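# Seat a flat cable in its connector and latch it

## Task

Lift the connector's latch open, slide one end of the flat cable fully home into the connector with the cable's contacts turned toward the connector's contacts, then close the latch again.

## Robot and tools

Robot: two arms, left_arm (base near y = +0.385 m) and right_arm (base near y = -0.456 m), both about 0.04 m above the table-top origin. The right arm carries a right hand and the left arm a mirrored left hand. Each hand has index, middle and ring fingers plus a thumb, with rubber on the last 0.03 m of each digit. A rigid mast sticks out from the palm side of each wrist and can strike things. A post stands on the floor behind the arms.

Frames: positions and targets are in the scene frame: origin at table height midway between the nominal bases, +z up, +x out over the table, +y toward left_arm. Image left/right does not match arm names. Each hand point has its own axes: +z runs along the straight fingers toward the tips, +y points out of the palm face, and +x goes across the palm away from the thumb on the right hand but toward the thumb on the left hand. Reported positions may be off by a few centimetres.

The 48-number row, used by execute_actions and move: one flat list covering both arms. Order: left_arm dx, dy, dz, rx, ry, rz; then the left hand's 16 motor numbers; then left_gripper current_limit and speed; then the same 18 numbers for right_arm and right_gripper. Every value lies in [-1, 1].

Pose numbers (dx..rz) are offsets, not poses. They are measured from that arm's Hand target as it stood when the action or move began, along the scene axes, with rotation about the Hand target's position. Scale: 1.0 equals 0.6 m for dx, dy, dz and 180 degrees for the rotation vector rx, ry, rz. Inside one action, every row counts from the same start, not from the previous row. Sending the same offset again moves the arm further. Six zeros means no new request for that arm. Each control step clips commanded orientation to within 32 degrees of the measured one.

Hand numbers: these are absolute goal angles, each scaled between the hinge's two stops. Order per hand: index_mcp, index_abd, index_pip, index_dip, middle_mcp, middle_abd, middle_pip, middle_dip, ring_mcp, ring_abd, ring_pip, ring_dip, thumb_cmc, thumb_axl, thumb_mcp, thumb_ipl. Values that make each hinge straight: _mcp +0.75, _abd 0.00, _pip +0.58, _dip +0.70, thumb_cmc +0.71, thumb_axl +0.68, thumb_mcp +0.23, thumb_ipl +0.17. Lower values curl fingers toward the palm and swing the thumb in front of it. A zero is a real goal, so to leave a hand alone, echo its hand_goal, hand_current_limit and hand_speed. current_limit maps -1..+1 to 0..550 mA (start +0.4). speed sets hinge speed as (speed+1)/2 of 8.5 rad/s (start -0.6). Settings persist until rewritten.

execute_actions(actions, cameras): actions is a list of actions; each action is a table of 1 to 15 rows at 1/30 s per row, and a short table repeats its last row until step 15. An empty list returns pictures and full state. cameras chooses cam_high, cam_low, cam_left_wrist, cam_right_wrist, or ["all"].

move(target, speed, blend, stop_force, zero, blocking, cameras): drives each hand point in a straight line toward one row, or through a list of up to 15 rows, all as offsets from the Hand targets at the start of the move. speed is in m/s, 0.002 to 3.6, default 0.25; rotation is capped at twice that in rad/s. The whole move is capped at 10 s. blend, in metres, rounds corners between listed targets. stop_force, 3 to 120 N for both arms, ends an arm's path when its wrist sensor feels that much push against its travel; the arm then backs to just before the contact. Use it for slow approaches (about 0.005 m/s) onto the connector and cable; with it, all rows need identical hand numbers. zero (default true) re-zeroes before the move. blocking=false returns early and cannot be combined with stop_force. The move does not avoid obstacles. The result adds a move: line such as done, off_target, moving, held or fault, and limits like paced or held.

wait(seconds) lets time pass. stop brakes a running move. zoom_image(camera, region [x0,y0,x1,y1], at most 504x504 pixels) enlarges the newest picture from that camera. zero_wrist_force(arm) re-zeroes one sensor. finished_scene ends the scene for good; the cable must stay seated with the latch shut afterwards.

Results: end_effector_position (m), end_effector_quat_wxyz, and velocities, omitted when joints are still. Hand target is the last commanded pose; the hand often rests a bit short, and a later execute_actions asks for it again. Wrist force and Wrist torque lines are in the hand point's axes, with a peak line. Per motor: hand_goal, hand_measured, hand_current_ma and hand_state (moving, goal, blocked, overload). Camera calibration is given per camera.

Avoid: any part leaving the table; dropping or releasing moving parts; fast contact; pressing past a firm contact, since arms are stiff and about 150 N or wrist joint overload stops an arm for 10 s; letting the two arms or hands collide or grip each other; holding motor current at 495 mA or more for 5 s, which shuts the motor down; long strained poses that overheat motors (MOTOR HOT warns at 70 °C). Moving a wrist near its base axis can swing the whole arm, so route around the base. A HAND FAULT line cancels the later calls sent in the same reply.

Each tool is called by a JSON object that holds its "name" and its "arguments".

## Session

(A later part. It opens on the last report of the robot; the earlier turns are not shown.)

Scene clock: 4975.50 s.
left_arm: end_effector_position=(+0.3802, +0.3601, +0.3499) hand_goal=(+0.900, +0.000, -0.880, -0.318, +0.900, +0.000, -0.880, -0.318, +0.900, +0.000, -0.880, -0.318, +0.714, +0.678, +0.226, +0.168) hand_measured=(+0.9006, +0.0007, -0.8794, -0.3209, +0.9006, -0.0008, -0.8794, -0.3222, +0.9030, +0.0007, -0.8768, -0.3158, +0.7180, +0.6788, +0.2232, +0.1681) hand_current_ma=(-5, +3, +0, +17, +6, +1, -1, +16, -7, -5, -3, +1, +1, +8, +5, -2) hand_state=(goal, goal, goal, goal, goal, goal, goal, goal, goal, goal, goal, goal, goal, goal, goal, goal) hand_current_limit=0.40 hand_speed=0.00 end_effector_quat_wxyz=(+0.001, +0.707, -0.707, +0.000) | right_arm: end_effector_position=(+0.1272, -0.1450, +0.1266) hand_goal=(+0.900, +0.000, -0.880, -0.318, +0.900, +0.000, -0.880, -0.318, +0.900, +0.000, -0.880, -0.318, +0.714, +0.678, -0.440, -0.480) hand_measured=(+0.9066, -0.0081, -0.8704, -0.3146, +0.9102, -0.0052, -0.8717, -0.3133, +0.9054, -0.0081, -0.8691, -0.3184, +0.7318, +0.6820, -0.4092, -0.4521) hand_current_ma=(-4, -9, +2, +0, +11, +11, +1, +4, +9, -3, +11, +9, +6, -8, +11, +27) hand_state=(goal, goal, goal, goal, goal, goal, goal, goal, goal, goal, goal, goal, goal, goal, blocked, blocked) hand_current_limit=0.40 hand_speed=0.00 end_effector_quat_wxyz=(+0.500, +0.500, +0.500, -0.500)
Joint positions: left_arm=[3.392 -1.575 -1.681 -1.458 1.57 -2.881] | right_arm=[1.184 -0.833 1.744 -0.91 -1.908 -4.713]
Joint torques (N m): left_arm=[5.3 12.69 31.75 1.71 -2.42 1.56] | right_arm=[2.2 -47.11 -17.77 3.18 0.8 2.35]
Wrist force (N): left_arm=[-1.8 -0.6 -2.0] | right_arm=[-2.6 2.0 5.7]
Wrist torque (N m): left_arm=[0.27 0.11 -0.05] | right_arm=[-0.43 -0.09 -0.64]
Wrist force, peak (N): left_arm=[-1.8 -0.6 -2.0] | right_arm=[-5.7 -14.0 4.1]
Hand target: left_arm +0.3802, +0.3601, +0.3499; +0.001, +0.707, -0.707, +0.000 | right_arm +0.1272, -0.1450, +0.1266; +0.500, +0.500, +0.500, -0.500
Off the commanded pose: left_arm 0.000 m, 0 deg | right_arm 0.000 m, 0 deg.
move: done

{"name": "move", "arguments": {"target": [0,0,0,0,0,0, 0.9,0,-0.88,-0.319, 0.9,0,-0.88,-0.319, 0.9,0,-0.88,-0.319, 0.714,0.678,0.226,0.168, 0.4, 0, -0.01,0,0.02,0,0,0, 0.9,0,-0.88,-0.319, 0.9,0,-0.88,-0.319, 0.9,0,-0.88,-0.319, 0.714,0.678,-0.44,-0.48, 0.4, 0], "speed": 0.05}}

{"name": "move", "arguments": {"target": [0,0,0,0,0,0, 0.9,0,-0.88,-0.319, 0.9,0,-0.88,-0.319, 0.9,0,-0.88,-0.319, 0.714,0.678,0.226,0.168, 0.4, 0, 0,-0.0167,-0.03,0.0444,0,0, 0.9,0,-0.88,-0.319, 0.9,0,-0.88,-0.319, 0.9,0,-0.88,-0.319, 0.714,0.678,-0.44,-0.48, 0.4, 0], "speed": 0.05}}

{"name": "move", "arguments": {"target": [0,0,0,0,0,0, 0.9,0,-0.88,-0.319, 0.9,0,-0.88,-0.319, 0.9,0,-0.88,-0.319, 0.714,0.678,0.226,0.168, 0.4, 0, 0,0,-0.033,0,0,0, 0.9,0,-0.88,-0.319, 0.9,0,-0.88,-0.319, 0.9,0,-0.88,-0.319, 0.714,0.678,-0.44,-0.48, 0.4, 0], "speed": 0.004, "stop_force": 3}}

Scene clock: 5009.40 s.
left_arm: end_effector_position=(+0.3802, +0.3601, +0.3499) hand_goal=(+0.900, +0.000, -0.880, -0.318, +0.900, +0.000, -0.880, -0.318, +0.900, +0.000, -0.880, -0.318, +0.714, +0.678, +0.226, +0.168) hand_measured=(+0.9006, -0.0008, -0.8794, -0.3209, +0.8994, -0.0008, -0.8794, -0.3222, +0.9018, +0.0007, -0.8781, -0.3158, +0.7167, +0.6788, +0.2232, +0.1681) hand_current_ma=(+2, -2, -6, +4, +16, +11, +9, +9, -19, -2, -4, -2, -3, +4, -8, -2) hand_state=(goal, goal, goal, goal, goal, goal, goal, goal, goal, goal, goal, goal, goal, goal, goal, goal) hand_current_limit=0.40 hand_speed=0.00 end_effector_quat_wxyz=(+0.001, +0.707, -0.707, +0.000) | right_arm: end_effector_position=(+0.1213, -0.1450, +0.1385) hand_goal=(+0.900, +0.000, -0.880, -0.318, +0.900, +0.000, -0.880, -0.318, +0.900, +0.000, -0.880, -0.318, +0.714, +0.678, -0.440, -0.480) hand_measured=(+0.9054, -0.0081, -0.8704, -0.3146, +0.9102, -0.0037, -0.8717, -0.3146, +0.9054, -0.0081, -0.8678, -0.3184, +0.7318, +0.6820, -0.4092, -0.4531) hand_current_ma=(-15, -5, +7, -6, +10, +7, +7, +3, +6, -11, +8, +7, +15, -1, +12, +24) hand_state=(goal, goal, goal, goal, goal, goal, goal, goal, goal, goal, goal, goal, goal, goal, blocked, blocked) hand_current_limit=0.40 hand_speed=0.00 end_effector_quat_wxyz=(+0.500, +0.500, +0.500, -0.500)
Joint positions: left_arm=[3.392 -1.575 -1.681 -1.458 1.57 -2.881] | right_arm=[1.195 -0.856 1.744 -0.888 -1.897 -4.713]
Joint torques (N m): left_arm=[5.02 12.44 31.44 1.59 -2.31 1.54] | right_arm=[7.36 -46.2 -5.12 3.08 1.82 1.9]
Wrist force (N): left_arm=[-1.6 -0.4 -1.8] | right_arm=[-2.9 2.5 5.8]
Wrist torque (N m): left_arm=[0.29 0.08 -0.04] | right_arm=[-0.38 -0.05 -0.64]
Wrist force, peak (N): left_arm=[-1.9 -0.3 -2.0] | right_arm=[-3.1 2.6 6.0]
Hand target: left_arm +0.3802, +0.3601, +0.3499; +0.001, +0.707, -0.707, +0.000 | right_arm +0.1212, -0.1450, +0.1386; +0.500, +0.500, +0.500, -0.500
Off the commanded pose: left_arm 0.000 m, 0 deg | right_arm 0.000 m, 0 deg.
move: done

Scene clock: 5011.27 s.
left_arm: end_effector_position=(+0.3802, +0.3601, +0.3499) hand_goal=(+0.900, +0.000, -0.880, -0.318, +0.900, +0.000, -0.880, -0.318, +0.900, +0.000, -0.880, -0.318, +0.714, +0.678, +0.226, +0.168) hand_measured=(+0.9006, +0.0007, -0.8794, -0.3222, +0.9006, -0.0008, -0.8794, -0.3222, +0.9018, +0.0007, -0.8768, -0.3171, +0.7180, +0.6788, +0.2232, +0.1672) hand_current_ma=(+3, -2, -7, +8, +6, +2, -3, +8, -9, -7, +10, -12, -10, -1, +5, -3) hand_state=(goal, goal, goal, goal, goal, goal, goal, goal, goal, goal, goal, goal, goal, goal, goal, goal) hand_current_limit=0.40 hand_speed=0.00 end_effector_quat_wxyz=(+0.001, +0.707, -0.707, +0.000) | right_arm: end_effector_position=(+0.1212, -0.1550, +0.1206) hand_goal=(+0.900, +0.000, -0.880, -0.318, +0.900, +0.000, -0.880, -0.318, +0.900, +0.000, -0.880, -0.318, +0.714, +0.678, -0.440, -0.480) hand_measured=(+0.9066, -0.0081, -0.8704, -0.3146, +0.9090, -0.0037, -0.8717, -0.3133, +0.9042, -0.0066, -0.8691, -0.3184, +0.7305, +0.6820, -0.4092, -0.4521) hand_current_ma=(-6, -5, +7, -4, +8, +7, +8, -5, +2, -5, +11, +7, +12, +2, +6, +27) hand_state=(goal, goal, goal, goal, goal, goal, goal, goal, goal, goal, goal, goal, goal, goal, blocked, blocked) hand_current_limit=0.40 hand_speed=0.00 end_effector_quat_wxyz=(+0.464, +0.533, +0.533, -0.464)
Joint positions: left_arm=[3.392 -1.575 -1.681 -1.458 1.57 -2.881] | right_arm=[1.189 -0.917 1.818 -1.048 -1.899 -4.76]
Joint torques (N m): left_arm=[5.77 12.12 30.55 1.78 -2.35 1.39] | right_arm=[-5.5 -43.99 -5.41 -0.13 -2.28 -2.46]
Wrist force (N): left_arm=[-1.7 -0.5 -1.9] | right_arm=[-3.3 2.6 5.8]
Wrist torque (N m): left_arm=[0.29 0.10 -0.05] | right_arm=[-0.35 -0.02 -0.56]
Wrist force, peak (N): left_arm=[-1.7 -0.5 -2.0] | right_arm=[-3.2 2.4 5.9]
Hand target: left_arm +0.3802, +0.3601, +0.3499; +0.001, +0.707, -0.707, +0.000 | right_arm +0.1212, -0.1550, +0.1206; +0.464, +0.534, +0.533, -0.464
Off the commanded pose: left_arm 0.000 m, 0 deg | right_arm 0.000 m, 0 deg.
move: done

Scene clock: 5016.13 s.
left_arm: end_effector_position=(+0.3802, +0.3601, +0.3499) hand_goal=(+0.900, +0.000, -0.880, -0.318, +0.900, +0.000, -0.880, -0.318, +0.900, +0.000, -0.880, -0.318, +0.714, +0.678, +0.226, +0.168) hand_measured=(+0.9006, +0.0007, -0.8794, -0.3196, +0.8994, -0.0008, -0.8781, -0.3222, +0.9018, +0.0007, -0.8768, -0.3158, +0.7167, +0.6788, +0.2222, +0.1672) hand_current_ma=(-4, -7, +0, +7, +10, +6, -3, +3, -6, -12, +3, +0, -9, +15, +8, +7) hand_state=(goal, goal, goal, goal, goal, goal, goal, goal, goal, goal, goal, goal, goal, goal, goal, goal) hand_current_limit=0.40 hand_speed=0.00 end_effector_quat_wxyz=(+0.001, +0.707, -0.707, +0.000) | right_arm: end_effector_position=(+0.1212, -0.1550, +0.1054) hand_goal=(+0.900, +0.000, -0.880, -0.318, +0.900, +0.000, -0.880, -0.318, +0.900, +0.000, -0.880, -0.318, +0.714, +0.678, -0.440, -0.480) hand_measured=(+0.9054, -0.0081, -0.8704, -0.3146, +0.9102, -0.0052, -0.8717, -0.3146, +0.9054, -0.0081, -0.8691, -0.3184, +0.7305, +0.6820, -0.4092, -0.4521) hand_current_ma=(-11, -13, +4, -3, +7, +3, +6, +0, +2, -4, +6, +9, +12, -2, +10, +34) hand_state=(goal, goal, goal, goal, goal, goal, goal, goal, goal, goal, goal, goal, goal, goal, blocked, blocked) hand_current_limit=0.40 hand_speed=0.00 end_effector_quat_wxyz=(+0.464, +0.534, +0.533, -0.464)
Joint positions: left_arm=[3.392 -1.575 -1.681 -1.458 1.57 -2.881] | right_arm=[1.189 -0.888 1.82 -1.079 -1.899 -4.76]
Joint torques (N m): left_arm=[4.58 12.69 31.33 1.78 -2.45 1.03] | right_arm=[-5.86 -43.61 -7.06 2.24 -2.29 -2.51]
Wrist force (N): left_arm=[-1.7 -0.4 -1.7] | right_arm=[-7.3 1.4 5.6]
Wrist torque (N m): left_arm=[0.28 0.09 -0.05] | right_arm=[-0.50 0.45 -0.53]
Wrist force, peak (N): left_arm=[-1.8 -0.5 -2.1] | right_arm=[-12.1 0.1 4.1]
Hand target: left_arm +0.3802, +0.3601, +0.3499; +0.001, +0.707, -0.707, +0.000 | right_arm +0.1212, -0.1550, +0.1054; +0.464, +0.534, +0.533, -0.464 (not the last commanded pose)
Off the commanded pose: left_arm 0.000 m, 0 deg | right_arm 0.005 m, 0 deg.
move: contact (right_arm)

{"name": "move", "arguments": {"target": [0,0,0,0,0,0, 0.9,0,-0.88,-0.319, 0.9,0,-0.88,-0.319, 0.9,0,-0.88,-0.319, 0.714,0.678,0.226,0.168, 0.4, 0, 0,0,0.0013,0,0,0, 0.9,0,-0.88,-0.319, 0.9,0,-0.88,-0.319, 0.9,0,-0.88,-0.319, 0.714,0.678,-0.44,-0.48, 0.4, 0], "speed": 0.02}}

{"name": "move", "arguments": {"target": [0,0,0,0,0,0, 0.9,0,-0.88,-0.319, 0.9,0,-0.88,-0.319, 0.9,0,-0.88,-0.319, 0.714,0.678,0.226,0.168, 0.4, 0, 0.015,0,0,0,0,0, 0.9,0,-0.88,-0.319, 0.9,0,-0.88,-0.319, 0.9,0,-0.88,-0.319, 0.714,0.678,-0.44,-0.48, 0.4, 0], "speed": 0.003, "stop_force": 5}}

Scene clock: 5027.60 s.
left_arm: end_effector_position=(+0.3802, +0.3601, +0.3499) hand_goal=(+0.900, +0.000, -0.880, -0.318, +0.900, +0.000, -0.880, -0.318, +0.900, +0.000, -0.880, -0.318, +0.714, +0.678, +0.226, +0.168) hand_measured=(+0.9006, -0.0008, -0.8794, -0.3209, +0.8994, -0.0008, -0.8794, -0.3222, +0.9018, +0.0007, -0.8768, -0.3171, +0.7180, +0.6788, +0.2232, +0.1672) hand_current_ma=(-9, -2, +4, -3, +19, +13, -5, +11, -6, -8, -5, +3, -5, -6, -5, -1) hand_state=(goal, goal, goal, goal, goal, goal, goal, goal, goal, goal, goal, goal, goal, goal, goal, goal) hand_current_limit=0.40 hand_speed=0.00 end_effector_quat_wxyz=(+0.001, +0.707, -0.707, +0.000) | right_arm: end_effector_position=(+0.1212, -0.1550, +0.1062) hand_goal=(+0.900, +0.000, -0.880, -0.318, +0.900, +0.000, -0.880, -0.318, +0.900, +0.000, -0.880, -0.318, +0.714, +0.678, -0.440, -0.480) hand_measured=(+0.9066, -0.0081, -0.8704, -0.3146, +0.9102, -0.0037, -0.8717, -0.3133, +0.9054, -0.0081, -0.8691, -0.3184, +0.7318, +0.6809, -0.4092, -0.4521) hand_current_ma=(-7, -2, +10, -2, +12, +4, +13, -13, -1, -7, +10, +1, +14, -1, +15, +32) hand_state=(goal, goal, goal, goal, goal, goal, goal, goal, goal, goal, goal, goal, goal, goal, blocked, blocked) hand_current_limit=0.40 hand_speed=0.00 end_effector_quat_wxyz=(+0.464, +0.534, +0.533, -0.464)
Joint positions: left_arm=[3.392 -1.575 -1.681 -1.458 1.57 -2.881] | right_arm=[1.189 -0.889 1.82 -1.078 -1.899 -4.76]
Joint torques (N m): left_arm=[4.92 13.06 30.1 1.9 -2.24 1.37] | right_arm=[-5.62 -44.19 -15.59 2.62 -1.68 -2.51]
Wrist force (N): left_arm=[-1.8 -0.3 -1.8] | right_arm=[-2.9 2.2 5.9]
Wrist torque (N m): left_arm=[0.31 0.11 -0.06] | right_arm=[-0.42 -0.06 -0.55]
Wrist force, peak (N): left_arm=[-1.7 -0.7 -2.2] | right_arm=[-7.2 1.2 5.8]
Hand target: left_arm +0.3802, +0.3601, +0.3499; +0.001, +0.707, -0.707, +0.000 | right_arm +0.1212, -0.1550, +0.1062; +0.464, +0.534, +0.533, -0.464
Off the commanded pose: left_arm 0.000 m, 0 deg | right_arm 0.000 m, 0 deg.
move: done

Scene clock: 5030.53 s.
left_arm: end_effector_position=(+0.3802, +0.3601, +0.3499) hand_goal=(+0.900, +0.000, -0.880, -0.318, +0.900, +0.000, -0.880, -0.318, +0.900, +0.000, -0.880, -0.318, +0.714, +0.678, +0.226, +0.168) hand_measured=(+0.9018, +0.0007, -0.8781, -0.3209, +0.8994, +0.0007, -0.8794, -0.3222, +0.9018, +0.0007, -0.8768, -0.3158, +0.7167, +0.6788, +0.2232, +0.1681) hand_current_ma=(-14, +6, +5, -2, +4, +10, -4, +10, -10, +0, -1, -5, +1, +6, +8, +7) hand_state=(goal, goal, goal, goal, goal, goal, goal, goal, goal, goal, goal, goal, goal, goal, goal, goal) hand_current_limit=0.40 hand_speed=0.00 end_effector_quat_wxyz=(+0.001, +0.707, -0.707, +0.000) | right_arm: end_effector_position=(+0.1280, -0.1550, +0.1062) hand_goal=(+0.900, +0.000, -0.880, -0.318, +0.900, +0.000, -0.880, -0.318, +0.900, +0.000, -0.880, -0.318, +0.714, +0.678, -0.440, -0.480) hand_measured=(+0.9066, -0.0081, -0.8704, -0.3158, +0.9102, -0.0037, -0.8717, -0.3146, +0.9042, -0.0066, -0.8691, -0.3196, +0.7318, +0.6820, -0.4092, -0.4521) hand_current_ma=(+1, -8, +5, +4, +13, +5, +3, -4, +0, -1, +5, +0, +9, -2, +10, +28) hand_state=(goal, goal, goal, goal, goal, goal, goal, goal, goal, goal, goal, goal, goal, goal, blocked, blocked) hand_current_limit=0.40 hand_speed=0.00 end_effector_quat_wxyz=(+0.464, +0.534, +0.533, -0.464)
Joint positions: left_arm=[3.392 -1.575 -1.681 -1.458 1.57 -2.881] | right_arm=[1.177 -0.888 1.819 -1.078 -1.912 -4.762]
Joint torques (N m): left_arm=[4.24 12.8 29.95 2 -2.32 1.24] | right_arm=[5.5 -27.99 -15.84 1.78 1.12 -0.63]
Wrist force (N): left_arm=[-1.7 -0.4 -1.9] | right_arm=[-3.9 -4.6 4.8]
Wrist torque (N m): left_arm=[0.29 0.10 -0.05] | right_arm=[-1.25 0.11 -1.11]
Wrist force, peak (N): left_arm=[-1.7 -0.5 -2.2] | right_arm=[-3.8 -5.2 4.6]
Hand target: left_arm +0.3802, +0.3601, +0.3499; +0.001, +0.707, -0.707, +0.000 | right_arm +0.1280, -0.1550, +0.1062; +0.464, +0.534, +0.533, -0.464 (not the last commanded pose)
Off the commanded pose: left_arm 0.000 m, 0 deg | right_arm 0.002 m, 0 deg.
move: contact (right_arm)

{"name": "move", "arguments": {"target": [0,0,0,0,0,0, 0.9,0,-0.88,-0.319, 0.9,0,-0.88,-0.319, 0.9,0,-0.88,-0.319, 0.714,0.678,0.226,0.168, 0.4, 0, 0.006,0,0,0,0,0, 0.9,0,-0.88,-0.319, 0.9,0,-0.88,-0.319, 0.9,0,-0.88,-0.319, 0.714,0.678,-0.44,-0.48, 0.4, 0], "speed": 0.002, "stop_force": 16, "zero": false}}

Scene clock: 5043.77 s.
left_arm: end_effector_position=(+0.3802, +0.3601, +0.3499) hand_goal=(+0.900, +0.000, -0.880, -0.318, +0.900, +0.000, -0.880, -0.318, +0.900, +0.000, -0.880, -0.318, +0.714, +0.678, +0.226, +0.168) hand_measured=(+0.9006, +0.0007, -0.8794, -0.3222, +0.8994, -0.0008, -0.8781, -0.3222, +0.9018, +0.0007, -0.8768, -0.3171, +0.7167, +0.6788, +0.2222, +0.1681) hand_current_ma=(-5, +1, +10, -2, +18, +18, -4, +5, -3, +1, -1, -10, +5, +6, +3, +5) hand_state=(goal, goal, goal, goal, goal, goal, goal, goal, goal, goal, goal, goal, goal, goal, goal, goal) hand_current_limit=0.40 hand_speed=0.00 end_effector_quat_wxyz=(+0.001, +0.707, -0.707, +0.000) | right_arm: end_effector_position=(+0.1284, -0.1550, +0.1062) hand_goal=(+0.900, +0.000, -0.880, -0.318, +0.900, +0.000, -0.880, -0.318, +0.900, +0.000, -0.880, -0.318, +0.714, +0.678, -0.440, -0.480) hand_measured=(+0.9066, -0.0081, -0.8704, -0.3146, +0.9102, -0.0052, -0.8717, -0.3133, +0.9042, -0.0066, -0.8691, -0.3184, +0.7318, +0.6820, -0.4102, -0.4521) hand_current_ma=(-4, -10, -2, -1, +7, +8, +2, -16, +4, +4, +14, +8, +12, +1, +18, +24) hand_state=(goal, goal, goal, goal, goal, goal, goal, goal, goal, goal, goal, goal, goal, goal, blocked, blocked) hand_current_limit=0.40 hand_speed=0.00 end_effector_quat_wxyz=(+0.464, +0.534, +0.533, -0.464)
Joint positions: left_arm=[3.392 -1.575 -1.681 -1.458 1.57 -2.881] | right_arm=[1.176 -0.888 1.819 -1.078 -1.912 -4.762]
Joint torques (N m): left_arm=[3.84 12.53 30.69 1.98 -2.29 1.46] | right_arm=[0.91 -33.69 -14.87 0.91 0.2 -1.39]
Wrist force (N): left_arm=[-1.8 -0.7 -1.9] | right_arm=[-4.0 -16.3 2.5]
Wrist torque (N m): left_arm=[0.26 0.11 -0.05] | right_arm=[-2.70 0.30 -2.15]
Wrist force, peak (N): left_arm=[-1.9 -0.5 -2.1] | right_arm=[-3.9 -16.6 2.7]
Hand target: left_arm +0.3802, +0.3601, +0.3499; +0.001, +0.707, -0.707, +0.000 | right_arm +0.1284, -0.1550, +0.1062; +0.464, +0.534, +0.533, -0.464 (not the last commanded pose)
Off the commanded pose: left_arm 0.000 m, 0 deg | right_arm 0.003 m, 0 deg.
move: contact (right_arm)

{"name": "move", "arguments": {"target": [0,0,0,0,0,0, 0.9,0,-0.88,-0.319, 0.9,0,-0.88,-0.319, 0.9,0,-0.88,-0.319, 0.714,0.678,0.226,0.168, 0.4, 0, 0.0,0,0.0008,0,0,0, 0.9,0,-0.88,-0.319, 0.9,0,-0.88,-0.319, 0.9,0,-0.88,-0.319, 0.714,0.678,-0.44,-0.48, 0.4, 0], "speed": 0.003}}

{"name": "move", "arguments": {"target": [0,0,0,0,0,0, 0.9,0,-0.88,-0.319, 0.9,0,-0.88,-0.319, 0.9,0,-0.88,-0.319, 0.714,0.678,0.226,0.168, 0.4, 0, 0.000,0,0.0008,0,0,0, 0.9,0,-0.88,-0.319, 0.9,0,-0.88,-0.319, 0.9,0,-0.88,-0.319, 0.714,0.678,-0.44,-0.48, 0.4, 0], "speed": 0.003}}

Scene clock: 5053.50 s.
left_arm: end_effector_position=(+0.3802, +0.3601, +0.3499) hand_goal=(+0.900, +0.000, -0.880, -0.318, +0.900, +0.000, -0.880, -0.318, +0.900, +0.000, -0.880, -0.318, +0.714, +0.678, +0.226, +0.168) hand_measured=(+0.9006, -0.0008, -0.8794, -0.3222, +0.8994, -0.0008, -0.8794, -0.3222, +0.9018, +0.0007, -0.8768, -0.3158, +0.7167, +0.6788, +0.2232, +0.1672) hand_current_ma=(-7, -3, -3, +8, +2, +17, -5, +4, -9, +0, -11, -14, +2, -1, -3, +7) hand_state=(goal, goal, goal, goal, goal, goal, goal, goal, goal, goal, goal, goal, goal, goal, goal, goal) hand_current_limit=0.40 hand_speed=0.00 end_effector_quat_wxyz=(+0.001, +0.707, -0.707, +0.000) | right_arm: end_effector_position=(+0.1284, -0.1550, +0.1067) hand_goal=(+0.900, +0.000, -0.880, -0.318, +0.900, +0.000, -0.880, -0.318, +0.900, +0.000, -0.880, -0.318, +0.714, +0.678, -0.440, -0.480) hand_measured=(+0.9066, -0.0096, -0.8704, -0.3146, +0.9102, -0.0037, -0.8717, -0.3146, +0.9054, -0.0081, -0.8691, -0.3171, +0.7318, +0.6820, -0.4092, -0.4521) hand_current_ma=(-13, -11, +10, +2, +16, +12, +10, -7, +3, -2, +16, +7, +4, +6, +14, +33) hand_state=(goal, goal, goal, goal, goal, goal, goal, goal, goal, goal, goal, goal, goal, goal, blocked, blocked) hand_current_limit=0.40 hand_speed=0.00 end_effector_quat_wxyz=(+0.464, +0.534, +0.533, -0.464)
Joint positions: left_arm=[3.392 -1.575 -1.681 -1.458 1.57 -2.881] | right_arm=[1.176 -0.889 1.819 -1.077 -1.912 -4.762]
Joint torques (N m): left_arm=[4.43 13.31 30.3 1.93 -2.33 1.12] | right_arm=[0.72 -47.42 -15.43 1.9 0.1 -0.81]
Wrist force (N): left_arm=[-1.8 -0.4 -1.9] | right_arm=[0.0 -13.9 6.1]
Wrist torque (N m): left_arm=[0.29 0.11 -0.06] | right_arm=[-2.33 -0.42 -2.25]
Wrist force, peak (N): left_arm=[-2.0 -0.6 -1.9] | right_arm=[-3.8 -16.1 2.9]
Hand target: left_arm +0.3802, +0.3601, +0.3499; +0.001, +0.707, -0.707, +0.000 | right_arm +0.1284, -0.1550, +0.1067; +0.464, +0.534, +0.533, -0.464
Off the commanded pose: left_arm 0.000 m, 0 deg | right_arm 0.000 m, 0 deg.
move: done

Scene clock: 5054.00 s.
left_arm: end_effector_position=(+0.3802, +0.3601, +0.3499) hand_goal=(+0.900, +0.000, -0.880, -0.318, +0.900, +0.000, -0.880, -0.318, +0.900, +0.000, -0.880, -0.318, +0.714, +0.678, +0.226, +0.168) hand_measured=(+0.9006, +0.0007, -0.8794, -0.3209, +0.8994, -0.0008, -0.8807, -0.3222, +0.9018, +0.0007, -0.8768, -0.3158, +0.7167, +0.6798, +0.2232, +0.1681) hand_current_ma=(-8, +0, +12, -3, +11, +11, +0, +2, -6, -7, +2, -8, -1, +6, +3, +11) hand_state=(goal, goal, goal, goal, goal, goal, goal, goal, goal, goal, goal, goal, goal, goal, goal, goal) hand_current_limit=0.40 hand_speed=0.00 end_effector_quat_wxyz=(+0.001, +0.707, -0.707, +0.000) | right_arm: end_effector_position=(+0.1284, -0.1550, +0.1072) hand_goal=(+0.900, +0.000, -0.880, -0.318, +0.900, +0.000, -0.880, -0.318, +0.900, +0.000, -0.880, -0.318, +0.714, +0.678, -0.440, -0.480) hand_measured=(+0.9066, -0.0081, -0.8691, -0.3146, +0.9102, -0.0037, -0.8717, -0.3146, +0.9054, -0.0081, -0.8691, -0.3184, +0.7318, +0.6820, -0.4092, -0.4521) hand_current_ma=(+0, -9, +12, +1, +7, +19, +8, +10, +2, -1, +20, +6, +15, -13, +18, +27) hand_state=(goal, goal, goal, goal, goal, goal, goal, goal, goal, goal, goal, goal, goal, goal, blocked, blocked) hand_current_limit=0.40 hand_speed=0.00 end_effector_quat_wxyz=(+0.464, +0.534, +0.533, -0.464)
Joint positions: left_arm=[3.392 -1.575 -1.681 -1.458 1.57 -2.881] | right_arm=[1.176 -0.89 1.818 -1.076 -1.912 -4.762]
Joint torques (N m): left_arm=[4.63 12.24 31.14 2.03 -2.33 1.24] | right_arm=[1.46 -47.11 -21.09 1.96 -0.27 -0.5]
Wrist force (N): left_arm=[-1.7 -0.5 -1.7] | right_arm=[-0.3 -11.8 5.9]
Wrist torque (N m): left_arm=[0.27 0.11 -0.05] | right_arm=[-2.06 -0.39 -2.04]
Wrist force, peak (N): left_arm=[-1.7 -0.6 -2.0] | right_arm=[0.4 -14.0 6.2]
Hand target: left_arm +0.3802, +0.3601, +0.3499; +0.001, +0.707, -0.707, +0.000 | right_arm +0.1284, -0.1550, +0.1072; +0.464, +0.534, +0.533, -0.464
Off the commanded pose: left_arm 0.000 m, 0 deg | right_arm 0.000 m, 0 deg.
move: done

{"name": "move", "arguments": {"target": [0,0,0,0,0,0, 0.9,0,-0.88,-0.319, 0.9,0,-0.88,-0.319, 0.9,0,-0.88,-0.319, 0.714,0.678,0.226,0.168, 0.4, 0, -0.01,0,0.0,0,0,0, 0.9,0,-0.88,-0.319, 0.9,0,-0.88,-0.319, 0.9,0,-0.88,-0.319, 0.714,0.678,-0.44,-0.48, 0.4, 0], "speed": 0.02}}

{"name": "move", "arguments": {"target": [0,0,0,0,0,0, 0.9,0,-0.88,-0.319, 0.9,0,-0.88,-0.319, 0.9,0,-0.88,-0.319, 0.714,0.678,0.226,0.168, 0.4, 0, -0.01,0,0.12,0,0,0, 0.9,0,-0.88,-0.319, 0.9,0,-0.88,-0.319, 0.9,0,-0.88,-0.319, 0.714,0.678,-0.44,-0.48, 0.4, 0], "speed": 0.1, "cameras": ["cam_high", "cam_low", "cam_left_wrist"]}}

{"name": "zoom_image", "arguments": {"camera": "cam_high", "region": [130, 300, 190, 350]}}

Scene clock: 5151.07 s.
left_arm: end_effector_position=(+0.3802, +0.3601, +0.3499) hand_goal=(+0.900, +0.000, -0.880, -0.318, +0.900, +0.000, -0.880, -0.318, +0.900, +0.000, -0.880, -0.318, +0.714, +0.678, +0.226, +0.168) hand_measured=(+0.9006, -0.0008, -0.8794, -0.3209, +0.8994, -0.0008, -0.8794, -0.3222, +0.9018, +0.0007, -0.8768, -0.3171, +0.7167, +0.6777, +0.2232, +0.1672) hand_current_ma=(+3, -5, -2, +1, +5, +6, -6, +6, -7, +1, -5, -1, -14, +11, -1, +4) hand_state=(goal, goal, goal, goal, goal, goal, goal, goal, goal, goal, goal, goal, goal, goal, goal, goal) hand_current_limit=0.40 hand_speed=0.00 end_effector_quat_wxyz=(+0.001, +0.707, -0.707, +0.000) | right_arm: end_effector_position=(+0.1225, -0.1550, +0.1072) hand_goal=(+0.900, +0.000, -0.880, -0.318, +0.900, +0.000, -0.880, -0.318, +0.900, +0.000, -0.880, -0.318, +0.714, +0.678, -0.440, -0.480) hand_measured=(+0.9066, -0.0081, -0.8691, -0.3146, +0.9078, -0.0052, -0.8717, -0.3146, +0.9054, -0.0081, -0.8691, -0.3184, +0.7318, +0.6820, -0.4102, -0.4521) hand_current_ma=(+2, -5, +9, +5, +4, -2, +6, -1, +7, -4, +8, +8, +5, -3, +8, +35) hand_state=(goal, goal, goal, goal, goal, goal, goal, goal, goal, goal, goal, goal, goal, goal, blocked, blocked) hand_current_limit=0.40 hand_speed=0.00 end_effector_quat_wxyz=(+0.464, +0.534, +0.533, -0.464)
Joint positions: left_arm=[3.392 -1.575 -1.681 -1.458 1.57 -2.881] | right_arm=[1.187 -0.891 1.82 -1.076 -1.902 -4.761]
Joint torques (N m): left_arm=[4.5 12.67 30.76 2.1 -2.29 1.32] | right_arm=[8.66 -45.3 -5.05 -0.08 1.86 2.3]
Wrist force (N): left_arm=[-1.7 -0.4 -1.8] | right_arm=[-3.6 2.3 5.8]
Wrist torque (N m): left_arm=[0.29 0.11 -0.06] | right_arm=[-0.40 0.04 -0.72]
Wrist force, peak (N): left_arm=[-2.0 -0.5 -1.9] | right_arm=[0.1 -12.2 6.7]
Hand target: left_arm +0.3802, +0.3601, +0.3499; +0.001, +0.707, -0.707, +0.000 | right_arm +0.1224, -0.1550, +0.1072; +0.464, +0.534, +0.533, -0.464
Off the commanded pose: left_arm 0.000 m, 0 deg | right_arm 0.000 m, 0 deg.
move: done

Scene clock: 5152.33 s.
left_arm: end_effector_position=(+0.3802, +0.3601, +0.3499) hand_goal=(+0.900, +0.000, -0.880, -0.318, +0.900, +0.000, -0.880, -0.318, +0.900, +0.000, -0.880, -0.318, +0.714, +0.678, +0.226, +0.168) hand_measured=(+0.9006, +0.0007, -0.8794, -0.3209, +0.9006, -0.0008, -0.8781, -0.3222, +0.9018, +0.0021, -0.8768, -0.3171, +0.7167, +0.6788, +0.2232, +0.1681) hand_current_ma=(-10, -2, -15, +10, +12, +4, -15, +10, -14, -4, -8, +0, +0, +5, -8, +11) hand_state=(goal, goal, goal, goal, goal, goal, goal, goal, goal, goal, goal, goal, goal, goal, goal, goal) hand_current_limit=0.40 hand_speed=0.00 end_effector_quat_wxyz=(+0.001, +0.707, -0.707, +0.000) | right_arm: end_effector_position=(+0.1164, -0.1550, +0.1791) hand_goal=(+0.900, +0.000, -0.880, -0.318, +0.900, +0.000, -0.880, -0.318, +0.900, +0.000, -0.880, -0.318, +0.714, +0.678, -0.440, -0.480) hand_measured=(+0.9054, -0.0096, -0.8691, -0.3146, +0.9078, -0.0052, -0.8717, -0.3133, +0.9054, -0.0081, -0.8691, -0.3171, +0.7318, +0.6820, -0.4092, -0.4521) hand_current_ma=(-10, +4, +16, -9, +15, +9, +0, -5, +0, +2, +10, +3, +5, +3, +2, +29) hand_state=(goal, goal, goal, goal, goal, goal, goal, goal, goal, goal, goal, goal, goal, goal, blocked, blocked) hand_current_limit=0.40 hand_speed=0.00 end_effector_quat_wxyz=(+0.464, +0.534, +0.533, -0.464)
Joint positions: left_arm=[3.392 -1.575 -1.681 -1.458 1.57 -2.881] | right_arm=[1.198 -1.023 1.798 -0.922 -1.891 -4.759]
Joint torques (N m): left_arm=[4.63 13.44 29.83 2.19 -2.27 1.31] | right_arm=[8.57 -42.89 -19.92 2.76 1.79 2.4]
Wrist force (N): left_arm=[-1.6 -0.3 -1.8] | right_arm=[-3.5 2.2 5.8]
Wrist torque (N m): left_arm=[0.30 0.08 -0.04] | right_arm=[-0.38 0.03 -0.72]
Wrist force, peak (N): left_arm=[-1.9 -0.6 -1.9] | right_arm=[-3.8 2.3 5.8]
Hand target: left_arm +0.3802, +0.3601, +0.3499; +0.001, +0.707, -0.707, +0.000 | right_arm +0.1164, -0.1550, +0.1792; +0.464, +0.534, +0.533, -0.464
Off the commanded pose: left_arm 0.000 m, 0 deg | right_arm 0.000 m, 0 deg.
move: done
cam_left_wrist: T_world_to_cam=[[0.65255, 0.75771, -0.00761, -0.54912], [0.52662, -0.44627, 0.72354, -0.33482], [0.54484, -0.47615, -0.69024, 0.33549]] pos_world=[0.35187, 0.4264, 0.46965]

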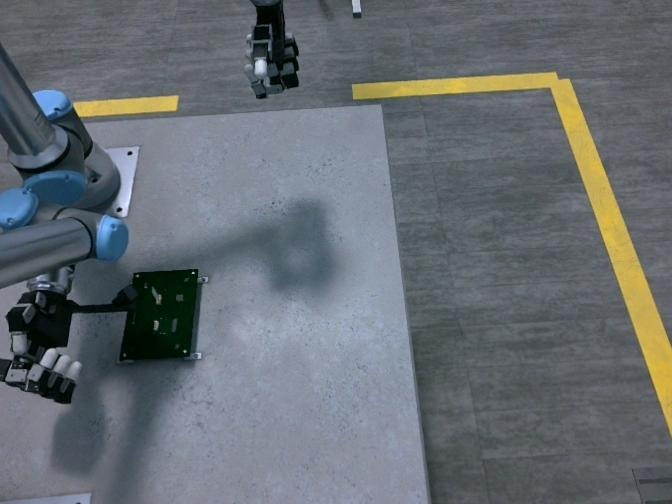

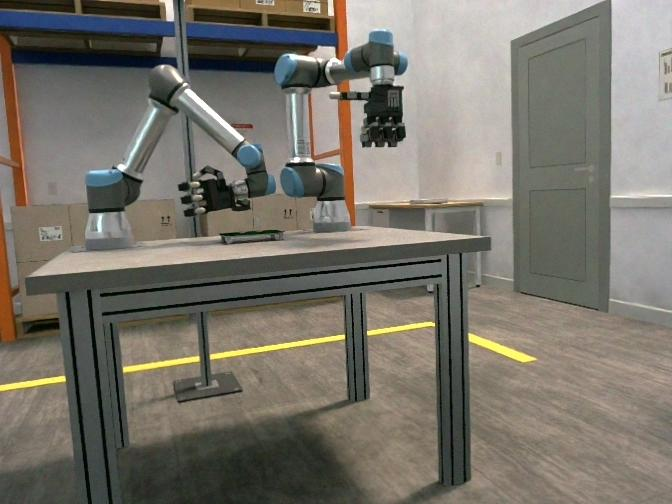

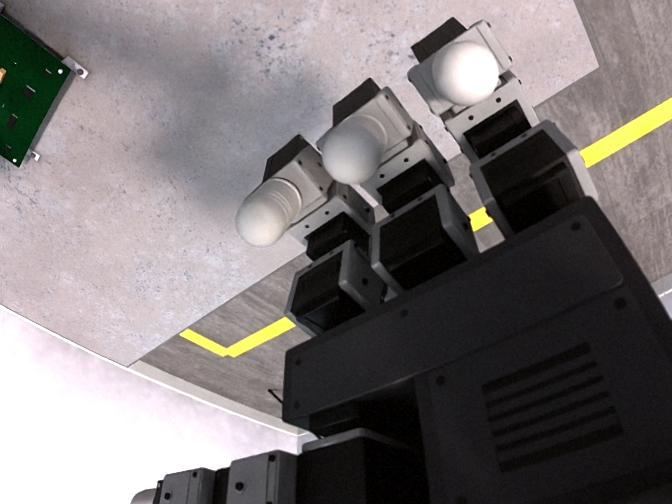

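Scaled by 8.400 from the camera's image (finer frame: 960x720).

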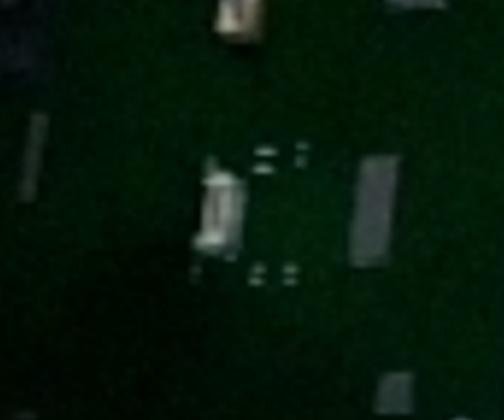

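{"name": "move", "arguments": {"target": [0,0,0,0,0,0, 0.9,0,-0.88,-0.319, 0.9,0,-0.88,-0.319, 0.9,0,-0.88,-0.319, 0.714,0.678,0.226,0.168, 0.4, 0, -0.15,-0.1,0.28,-0.0444,0,0, 0.9,0,-0.88,-0.319, 0.9,0,-0.88,-0.319, 0.9,0,-0.88,-0.319, 0.714,0.678,-0.44,-0.48, 0.4, 0], "speed": 0.25}}

{"name": "move", "arguments": {"target": [-0.2,-0.45,-0.15,0,0,0, 0.9,0,-0.88,-0.319, 0.9,0,-0.88,-0.319, 0.9,0,-0.88,-0.319, 0.714,0.678,0.226,0.168, 0.4, 0, 0,0,0.0,0,0,0, 0.9,0,-0.88,-0.319, 0.9,0,-0.88,-0.319, 0.9,0,-0.88,-0.319, 0.714,0.678,-0.44,-0.48, 0.4, 0], "speed": 0.25, "cameras": ["cam_high", "cam_left_wrist"]}}

Scene clock: 5168.23 s.
left_arm: end_effector_position=(+0.3802, +0.3601, +0.3499) hand_goal=(+0.900, +0.000, -0.880, -0.318, +0.900, +0.000, -0.880, -0.318, +0.900, +0.000, -0.880, -0.318, +0.714, +0.678, +0.226, +0.168) hand_measured=(+0.9006, +0.0007, -0.8794, -0.3209, +0.8994, -0.0008, -0.8781, -0.3209, +0.9018, +0.0007, -0.8768, -0.3158, +0.7167, +0.6788, +0.2232, +0.1672) hand_current_ma=(-7, -3, -2, +2, +8, -1, +2, +10, -11, -4, -17, -4, +0, +13, +17, +7) hand_state=(goal, goal, goal, goal, goal, goal, goal, goal, goal, goal, goal, goal, goal, goal, goal, goal) hand_current_limit=0.40 hand_speed=0.00 end_effector_quat_wxyz=(+0.001, +0.707, -0.707, +0.000) | right_arm: end_effector_position=(+0.0264, -0.2150, +0.3471) hand_goal=(+0.900, +0.000, -0.880, -0.318, +0.900, +0.000, -0.880, -0.318, +0.900, +0.000, -0.880, -0.318, +0.714, +0.678, -0.440, -0.480) hand_measured=(+0.9066, -0.0081, -0.8704, -0.3146, +0.9078, -0.0052, -0.8730, -0.3146, +0.9090, -0.0081, -0.8691, -0.3184, +0.7318, +0.6820, -0.4102, -0.4521) hand_current_ma=(-13, -1, +8, +4, +8, +7, +6, +1, +7, -8, +13, +4, +9, -2, +14, +28) hand_state=(goal, goal, goal, goal, goal, goal, goal, goal, goal, goal, goal, goal, goal, goal, blocked, blocked) hand_current_limit=0.40 hand_speed=0.00 end_effector_quat_wxyz=(+0.500, +0.500, +0.500, -0.500) end_effector_velocity=(+0.000, -0.001, +0.001) end_effector_angular_velocity=(-0.004, +0.001, +0.000)
Joint positions: left_arm=[3.392 -1.575 -1.681 -1.458 1.57 -2.881] | right_arm=[1.347 -1.311 1.804 -0.492 -1.745 -4.712]
Joint velocities: left_arm=[within noise] | right_arm=[0.001 -0.001 0 0.005 0.001 0]
Joint torques (N m): left_arm=[4.76 13.64 30.39 2.33 -2.36 1.31] | right_arm=[8.03 -34.71 -24.53 3.11 1.81 0.82]
Wrist force (N): left_arm=[-1.8 -0.5 -1.9] | right_arm=[-3.0 2.3 5.9]
Wrist torque (N m): left_arm=[0.29 0.11 -0.05] | right_arm=[-0.43 -0.03 -0.66]
Wrist force, peak (N): left_arm=[-1.9 -0.6 -1.9] | right_arm=[-4.0 1.9 6.4]
Hand target: left_arm +0.3802, +0.3601, +0.3499; +0.001, +0.707, -0.707, +0.000 | right_arm +0.0264, -0.2150, +0.3472; +0.500, +0.500, +0.500, -0.500
Off the commanded pose: left_arm 0.000 m, 0 deg | right_arm 0.000 m, 0 deg.
move: done

Scene clock: 5170.20 s.
left_arm: end_effector_position=(+0.2602, +0.0902, +0.2600) hand_goal=(+0.900, +0.000, -0.880, -0.318, +0.900, +0.000, -0.880, -0.318, +0.900, +0.000, -0.880, -0.318, +0.714, +0.678, +0.226, +0.168) hand_measured=(+0.9006, +0.0007, -0.8794, -0.3222, +0.8994, +0.0007, -0.8794, -0.3222, +0.9018, +0.0007, -0.8781, -0.3158, +0.7129, +0.6788, +0.2232, +0.1681) hand_current_ma=(-7, +1, +5, +4, +15, +5, -1, +7, -12, +3, -3, -12, -16, +10, -1, +4) hand_state=(goal, goal, goal, goal, goal, goal, goal, goal, goal, goal, goal, goal, goal, goal, goal, goal) hand_current_limit=0.40 hand_speed=0.00 end_effector_quat_wxyz=(+0.001, +0.707, -0.707, +0.000) | right_arm: end_effector_position=(+0.0264, -0.2150, +0.3472) hand_goal=(+0.900, +0.000, -0.880, -0.318, +0.900, +0.000, -0.880, -0.318, +0.900, +0.000, -0.880, -0.318, +0.714, +0.678, -0.440, -0.480) hand_measured=(+0.9054, -0.0096, -0.8691, -0.3146, +0.9078, -0.0037, -0.8717, -0.3146, +0.9090, -0.0081, -0.8691, -0.3184, +0.7330, +0.6820, -0.4102, -0.4521) hand_current_ma=(-4, -9, +6, -6, +5, +3, +8, +3, +5, -6, +13, +4, +18, +0, +13, +30) hand_state=(goal, goal, goal, goal, goal, goal, goal, goal, goal, goal, goal, goal, goal, goal, blocked, blocked) hand_current_limit=0.40 hand_speed=0.00 end_effector_quat_wxyz=(+0.500, +0.500, +0.500, -0.500)
Joint positions: left_arm=[2.806 -1.541 -1.951 -1.221 1.569 -3.467] | right_arm=[1.347 -1.311 1.804 -0.492 -1.745 -4.713]
Joint torques (N m): left_arm=[-6.59 8.66 30.24 3.75 2.28 -2.72] | right_arm=[8.28 -34.73 -23.82 3.11 1.92 -2.53]
Wrist force (N): left_arm=[-1.5 -0.2 -1.7] | right_arm=[-2.9 2.5 6.1]
Wrist torque (N m): left_arm=[0.34 0.10 0.07] | right_arm=[-0.43 -0.04 -0.66]
Wrist force, peak (N): left_arm=[-2.9 -1.3 -2.3] | right_arm=[-3.2 2.4 6.3]
Hand target: left_arm +0.2602, +0.0901, +0.2599; +0.001, +0.707, -0.707, +0.000 | right_arm +0.0264, -0.2150, +0.3472; +0.500, +0.500, +0.500, -0.500
Off the commanded pose: left_arm 0.000 m, 0 deg | right_arm 0.000 m, 0 deg.
move: done
cam_left_wrist: T_world_to_cam=[[0.65255, 0.75771, -0.00761, -0.26692], [0.52662, -0.44627, 0.72354, -0.327], [0.54484, -0.47615, -0.69024, 0.21019]] pos_world=[0.23187, 0.1564, 0.37965]

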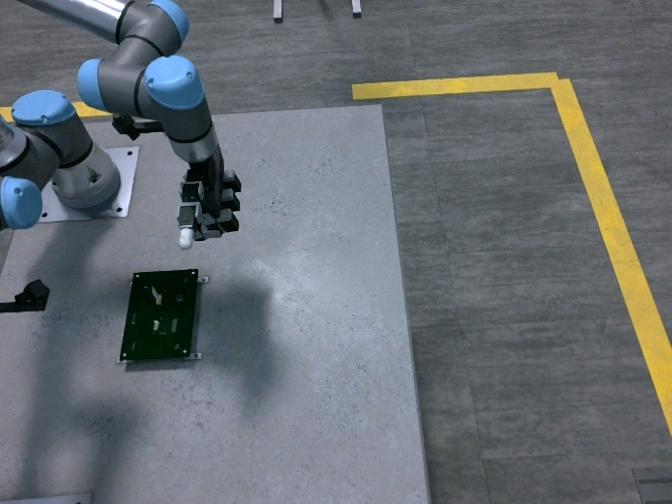

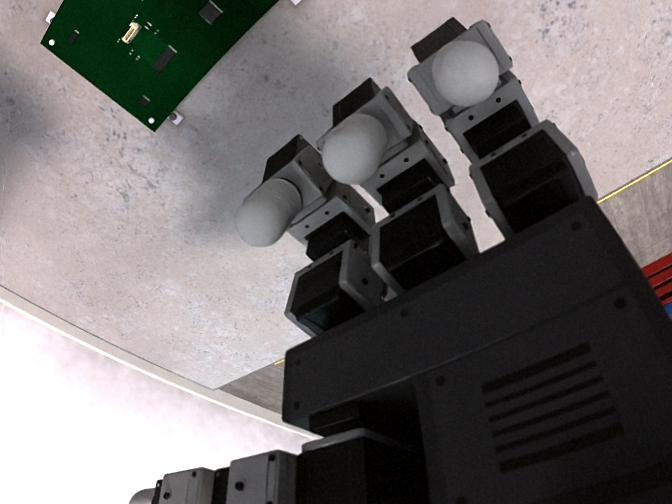

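{"name": "move", "arguments": {"target": [-0.05,-0.05,-0.2165,0,0,0, 0.9,0,-0.88,-0.319, 0.9,0,-0.88,-0.319, 0.9,0,-0.88,-0.319, 0.714,0.678,0.226,0.168, 0.4, 0, 0,0,0.0,0,0,0, 0.9,0,-0.88,-0.319, 0.9,0,-0.88,-0.319, 0.9,0,-0.88,-0.319, 0.714,0.678,-0.44,-0.48, 0.4, 0], "speed": 0.2, "cameras": ["cam_left_wrist"]}}

Scene clock: 5178.70 s.
left_arm: end_effector_position=(+0.2302, +0.0602, +0.1301) hand_goal=(+0.900, +0.000, -0.880, -0.318, +0.900, +0.000, -0.880, -0.318, +0.900, +0.000, -0.880, -0.318, +0.714, +0.678, +0.226, +0.168) hand_measured=(+0.9018, +0.0007, -0.8794, -0.3209, +0.8994, -0.0008, -0.8794, -0.3222, +0.9018, +0.0007, -0.8768, -0.3171, +0.7154, +0.6788, +0.2232, +0.1672) hand_current_ma=(-1, -3, -3, +5, +4, +9, -21, +9, -3, -11, -5, -4, -6, -4, +1, +4) hand_state=(goal, goal, goal, goal, goal, goal, goal, goal, goal, goal, goal, goal, goal, goal, goal, goal) hand_current_limit=0.40 hand_speed=0.00 end_effector_quat_wxyz=(+0.001, +0.707, -0.707, +0.000) | right_arm: end_effector_position=(+0.0264, -0.2150, +0.3472) hand_goal=(+0.900, +0.000, -0.880, -0.318, +0.900, +0.000, -0.880, -0.318, +0.900, +0.000, -0.880, -0.318, +0.714, +0.678, -0.440, -0.480) hand_measured=(+0.9054, -0.0096, -0.8704, -0.3146, +0.9090, -0.0037, -0.8717, -0.3133, +0.9090, -0.0081, -0.8691, -0.3184, +0.7318, +0.6820, -0.4092, -0.4521) hand_current_ma=(-9, -3, +10, +1, +8, +3, +4, -3, +4, -4, +21, +7, +10, -1, +11, +33) hand_state=(goal, goal, goal, goal, goal, goal, goal, goal, goal, goal, goal, goal, goal, goal, blocked, blocked) hand_current_limit=0.40 hand_speed=0.00 end_effector_quat_wxyz=(+0.500, +0.500, +0.500, -0.500)
Joint positions: left_arm=[2.72 -1.705 -2.163 -0.844 1.569 -3.553] | right_arm=[1.347 -1.311 1.804 -0.492 -1.745 -4.713]
Joint torques (N m): left_arm=[-6.21 10.7 10.27 3.8 -1.84 -2.73] | right_arm=[8.28 -34.24 -24.28 3.13 1.76 -2.45]
Wrist force (N): left_arm=[-1.9 -0.2 -1.9] | right_arm=[-2.9 2.3 6.0]
Wrist torque (N m): left_arm=[0.34 0.14 0.05] | right_arm=[-0.45 -0.05 -0.66]
Wrist force, peak (N): left_arm=[-1.8 -0.6 -2.6] | right_arm=[-3.0 2.6 6.1]
Hand target: left_arm +0.2302, +0.0601, +0.1300; +0.001, +0.707, -0.707, +0.000 | right_arm +0.0264, -0.2150, +0.3472; +0.500, +0.500, +0.500, -0.500
Off the commanded pose: left_arm 0.000 m, 0 deg | right_arm 0.000 m, 0 deg.
move: done
cam_left_wrist: T_world_to_cam=[[0.65254, 0.75771, -0.00761, -0.2256], [0.52666, -0.4463, 0.72349, -0.23067], [0.5448, -0.47612, -0.69029, 0.12267]] pos_world=[0.20187, 0.1264, 0.24985]

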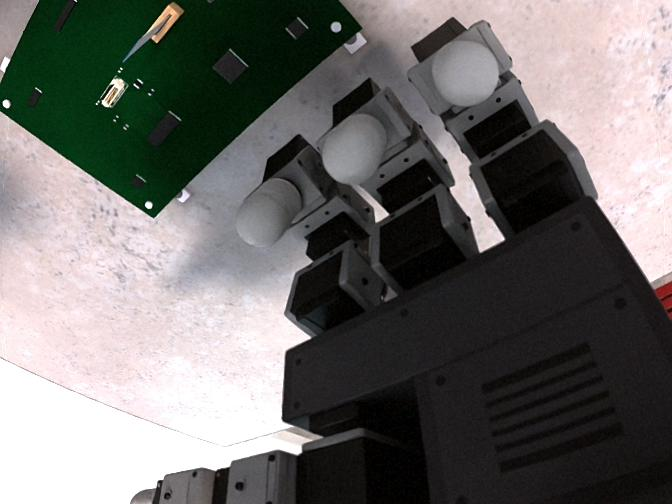

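{"name": "zoom_image", "arguments": {"camera": "cam_left_wrist", "region": [84, 64, 148, 124]}}

Scaled by 7.875 from the camera's image (finer frame: 960x720).

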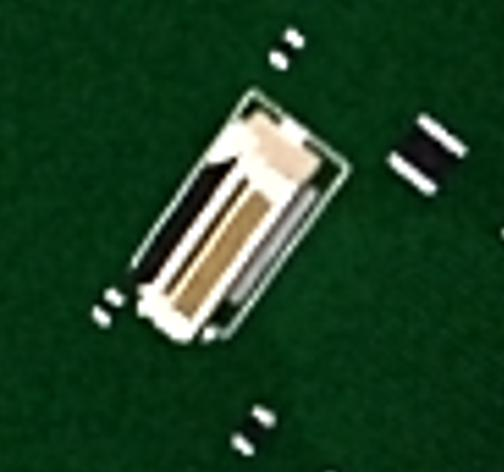

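{"name": "move", "arguments": {"target": [-0.05,-0.02,-0.05,0,0,0, 0.9,0,-0.88,-0.319, 0.9,0,-0.88,-0.319, 0.9,0,-0.88,-0.319, 0.714,0.678,0.226,0.168, 0.4, 0, 0,0,0.0,0,0,0, 0.9,0,-0.88,-0.319, 0.9,0,-0.88,-0.319, 0.9,0,-0.88,-0.319, 0.714,0.678,-0.44,-0.48, 0.4, 0], "speed": 0.1, "cameras": ["cam_left_wrist"]}}

Scene clock: 5190.00 s.
left_arm: end_effector_position=(+0.2002, +0.0482, +0.1001) hand_goal=(+0.900, +0.000, -0.880, -0.318, +0.900, +0.000, -0.880, -0.318, +0.900, +0.000, -0.880, -0.318, +0.714, +0.678, +0.226, +0.168) hand_measured=(+0.9006, -0.0008, -0.8794, -0.3222, +0.8994, +0.0007, -0.8794, -0.3222, +0.9018, +0.0007, -0.8768, -0.3171, +0.7129, +0.6788, +0.2232, +0.1681) hand_current_ma=(-16, -2, -4, +11, +21, +5, +6, +10, -8, +0, -6, +6, -4, +12, +0, -4) hand_state=(goal, goal, goal, goal, goal, goal, goal, goal, goal, goal, goal, goal, goal, goal, goal, goal) hand_current_limit=0.40 hand_speed=0.00 end_effector_quat_wxyz=(+0.001, +0.707, -0.707, +0.000) | right_arm: end_effector_position=(+0.0264, -0.2150, +0.3472) hand_goal=(+0.900, +0.000, -0.880, -0.318, +0.900, +0.000, -0.880, -0.318, +0.900, +0.000, -0.880, -0.318, +0.714, +0.678, -0.440, -0.480) hand_measured=(+0.9066, -0.0081, -0.8704, -0.3146, +0.9090, -0.0052, -0.8730, -0.3146, +0.9090, -0.0081, -0.8691, -0.3184, +0.7318, +0.6820, -0.4092, -0.4521) hand_current_ma=(-5, -5, +13, -1, +8, +10, +3, +0, +7, +1, +9, +4, +10, +1, +12, +36) hand_state=(goal, goal, goal, goal, goal, goal, goal, goal, goal, goal, goal, goal, goal, goal, blocked, blocked) hand_current_limit=0.40 hand_speed=0.00 end_effector_quat_wxyz=(+0.500, +0.500, +0.500, -0.500)
Joint positions: left_arm=[2.667 -1.736 -2.234 -0.743 1.569 -3.606] | right_arm=[1.347 -1.311 1.804 -0.492 -1.745 -4.713]
Joint torques (N m): left_arm=[-4.89 10.78 8.28 4.1 -0.06 -2.89] | right_arm=[7.79 -34.14 -24.06 2.97 1.81 -2.5]
Wrist force (N): left_arm=[-1.9 -0.3 -1.7] | right_arm=[-3.1 2.2 6.1]
Wrist torque (N m): left_arm=[0.31 0.15 0.04] | right_arm=[-0.47 -0.03 -0.67]
Wrist force, peak (N): left_arm=[-2.3 -1.0 -2.2] | right_arm=[-3.2 2.4 6.1]
Hand target: left_arm +0.2002, +0.0481, +0.1000; +0.001, +0.707, -0.707, +0.000 | right_arm +0.0264, -0.2150, +0.3472; +0.500, +0.500, +0.500, -0.500
Off the commanded pose: left_arm 0.000 m, 0 deg | right_arm 0.000 m, 0 deg.
move: done
cam_left_wrist: T_world_to_cam=[[0.65255, 0.75771, -0.00761, -0.19723], [0.52662, -0.44627, 0.72354, -0.19858], [0.54484, -0.47615, -0.69024, 0.11253]] pos_world=[0.17197, 0.1144, 0.21985]

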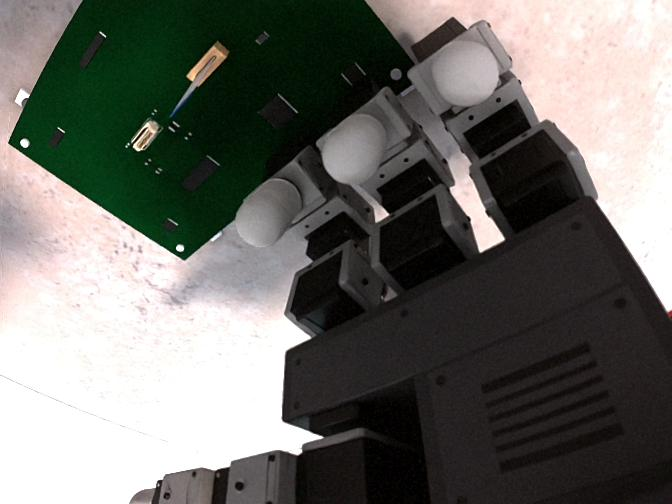

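{"name": "zoom_image", "arguments": {"camera": "cam_left_wrist", "region": [118, 106, 174, 162]}}

Scaled by 9.000 from the camera's image (finer frame: 960x720).

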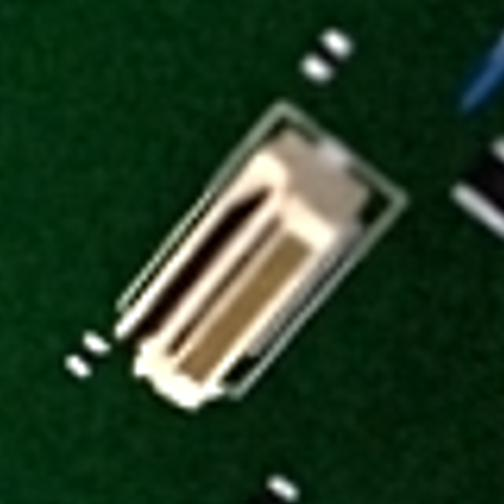

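{"name": "move", "arguments": {"target": [0.0,-0.02,-0.022,0,0,0, 0.9,0,-0.88,-0.319, 0.9,0,-0.88,-0.319, 0.9,0,-0.88,-0.319, 0.714,0.678,0.226,0.168, 0.4, 0, 0,0,0.0,0,0,0, 0.9,0,-0.88,-0.319, 0.9,0,-0.88,-0.319, 0.9,0,-0.88,-0.319, 0.714,0.678,-0.44,-0.48, 0.4, 0], "speed": 0.1, "cameras": ["cam_left_wrist"]}}

Scene clock: 5209.67 s.
left_arm: end_effector_position=(+0.2002, +0.0362, +0.0869) hand_goal=(+0.900, +0.000, -0.880, -0.318, +0.900, +0.000, -0.880, -0.318, +0.900, +0.000, -0.880, -0.318, +0.714, +0.678, +0.226, +0.168) hand_measured=(+0.8922, -0.0081, -0.9487, -0.3196, +0.8837, -0.0154, -0.9435, -0.3209, +0.8958, -0.0154, -0.9512, -0.3171, +0.7142, +0.6788, +0.2232, +0.1672) hand_current_ma=(-14, -3, -103, +5, +1, +8, -97, +4, -14, +2, -113, +3, -12, +4, +8, +0) hand_state=(goal, goal, blocked, goal, goal, goal, blocked, goal, goal, goal, blocked, goal, goal, goal, goal, goal) hand_current_limit=0.40 hand_speed=0.00 end_effector_quat_wxyz=(+0.001, +0.707, -0.707, +0.000) | right_arm: end_effector_position=(+0.0264, -0.2150, +0.3472) hand_goal=(+0.900, +0.000, -0.880, -0.318, +0.900, +0.000, -0.880, -0.318, +0.900, +0.000, -0.880, -0.318, +0.714, +0.678, -0.440, -0.480) hand_measured=(+0.9066, -0.0081, -0.8704, -0.3146, +0.9078, -0.0037, -0.8730, -0.3133, +0.9090, -0.0081, -0.8691, -0.3184, +0.7318, +0.6820, -0.4092, -0.4521) hand_current_ma=(-1, -10, +2, -9, +3, +6, +10, -3, +16, -4, +11, +5, +3, -6, +12, +28) hand_state=(goal, goal, goal, goal, goal, goal, goal, goal, goal, goal, goal, goal, goal, goal, blocked, blocked) hand_current_limit=0.40 hand_speed=0.00 end_effector_quat_wxyz=(+0.500, +0.500, +0.500, -0.500)
Joint positions: left_arm=[2.642 -1.782 -2.224 -0.706 1.569 -3.631] | right_arm=[1.347 -1.311 1.804 -0.492 -1.745 -4.713]
Joint torques (N m): left_arm=[-12.8 -7.19 5.73 -1.12 -3.31 -3.1] | right_arm=[7.3 -33.69 -23.05 2.95 1.79 -2.46]
Wrist force (N): left_arm=[-15.8 -13.7 -53.8] | right_arm=[-3.0 2.3 5.9]
Wrist torque (N m): left_arm=[3.63 -1.20 -0.51] | right_arm=[-0.44 -0.03 -0.66]
Wrist force, peak (N): left_arm=[-15.8 -13.7 -53.8] | right_arm=[-2.8 2.4 6.3]
Hand target: left_arm +0.2002, +0.0361, +0.0868; +0.001, +0.707, -0.707, +0.000 | right_arm +0.0264, -0.2150, +0.3472; +0.500, +0.500, +0.500, -0.500
Off the commanded pose: left_arm 0.000 m, 0 deg | right_arm 0.000 m, 0 deg.
move: done
cam_left_wrist: T_world_to_cam=[[0.65255, 0.75771, -0.00751, -0.18819], [0.52655, -0.44629, 0.72358, -0.19425], [0.54491, -0.47612, -0.6902, 0.09766]] pos_world=[0.17187, 0.1024, 0.20655]

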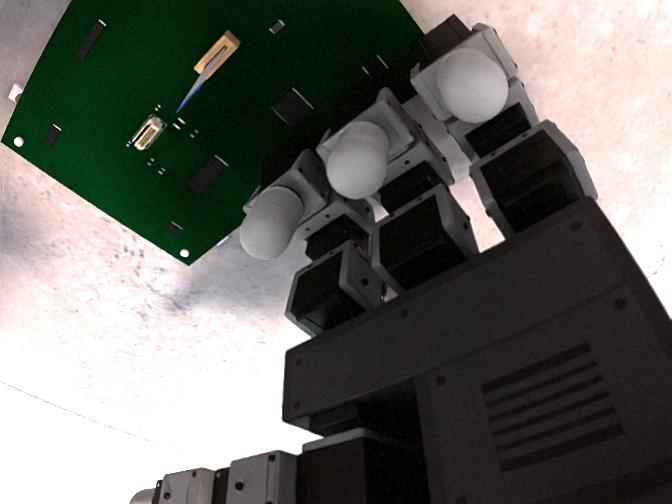

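{"name": "move", "arguments": {"target": [0.0,0.0,0.03,0,0,0, 0.9,0,-0.88,-0.319, 0.9,0,-0.88,-0.319, 0.9,0,-0.88,-0.319, 0.714,0.678,0.226,0.168, 0.4, 0, 0,0,0.0,0,0,0, 0.9,0,-0.88,-0.319, 0.9,0,-0.88,-0.319, 0.9,0,-0.88,-0.319, 0.714,0.678,-0.44,-0.48, 0.4, 0], "speed": 0.1, "cameras": ["cam_left_wrist", "cam_high"]}}

{"name": "zoom_image", "arguments": {"camera": "cam_left_wrist", "region": [118, 106, 174, 162]}}

Scene clock: 5217.93 s.
left_arm: end_effector_position=(+0.2002, +0.0361, +0.1048) hand_goal=(+0.900, +0.000, -0.880, -0.318, +0.900, +0.000, -0.880, -0.318, +0.900, +0.000, -0.880, -0.318, +0.714, +0.678, +0.226, +0.168) hand_measured=(+0.8970, -0.0052, -0.8807, -0.3184, +0.8946, -0.0066, -0.8807, -0.3184, +0.8970, -0.0052, -0.8820, -0.3171, +0.7129, +0.6788, +0.2232, +0.1681) hand_current_ma=(+6, -8, +0, +13, +14, +9, -2, +11, -13, -12, -7, -16, -15, +4, -9, +6) hand_state=(goal, goal, goal, goal, goal, goal, goal, goal, goal, goal, goal, goal, goal, goal, goal, goal) hand_current_limit=0.40 hand_speed=0.00 end_effector_quat_wxyz=(+0.001, +0.707, -0.707, +0.000) | right_arm: end_effector_position=(+0.0264, -0.2150, +0.3472) hand_goal=(+0.900, +0.000, -0.880, -0.318, +0.900, +0.000, -0.880, -0.318, +0.900, +0.000, -0.880, -0.318, +0.714, +0.678, -0.440, -0.480) hand_measured=(+0.9054, -0.0096, -0.8704, -0.3146, +0.9078, -0.0037, -0.8717, -0.3133, +0.9090, -0.0066, -0.8691, -0.3184, +0.7318, +0.6820, -0.4092, -0.4521) hand_current_ma=(-4, -7, +7, +2, +10, +10, +0, -4, +3, +1, +14, -2, +7, -5, +2, +25) hand_state=(goal, goal, goal, goal, goal, goal, goal, goal, goal, goal, goal, goal, goal, goal, blocked, blocked) hand_current_limit=0.40 hand_speed=0.00 end_effector_quat_wxyz=(+0.500, +0.500, +0.500, -0.500)
Joint positions: left_arm=[2.642 -1.743 -2.207 -0.762 1.569 -3.631] | right_arm=[1.347 -1.311 1.804 -0.492 -1.745 -4.713]
Joint torques (N m): left_arm=[6.73 32.92 26.26 0.58 2.23 0.93] | right_arm=[7.66 -34.16 -23.45 2.89 1.75 -2.47]
Wrist force (N): left_arm=[-0.8 -0.9 -2.1] | right_arm=[-3.0 2.4 6.1]
Wrist torque (N m): left_arm=[0.23 -0.07 0.15] | right_arm=[-0.44 -0.03 -0.66]
Wrist force, peak (N): left_arm=[-15.7 -14.4 -54.4] | right_arm=[-2.9 2.5 6.2]
Hand target: left_arm +0.2002, +0.0361, +0.1048; +0.001, +0.707, -0.707, +0.000 | right_arm +0.0264, -0.2150, +0.3472; +0.500, +0.500, +0.500, -0.500
Off the commanded pose: left_arm 0.000 m, 0 deg | right_arm 0.000 m, 0 deg.
move: done
cam_left_wrist: T_world_to_cam=[[0.65255, 0.75771, -0.00761, -0.18796], [0.52662, -0.44627, 0.72354, -0.20725], [0.54484, -0.47615, -0.69024, 0.10999]] pos_world=[0.17187, 0.1023, 0.22445]
Images, in order (width x height): cam_high 672x504, cam_left_wrist 672x504.

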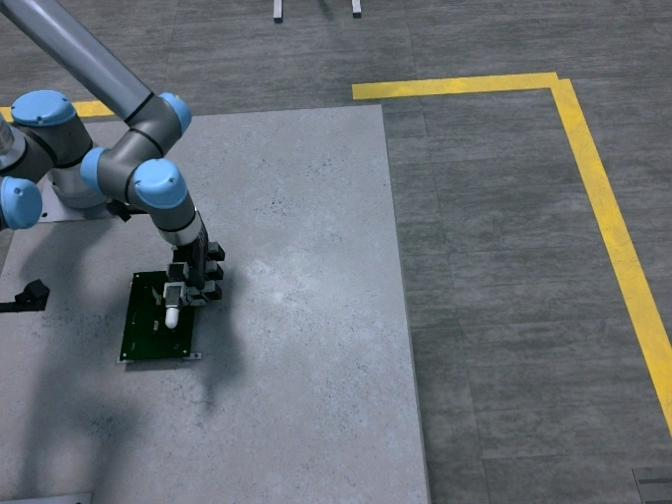

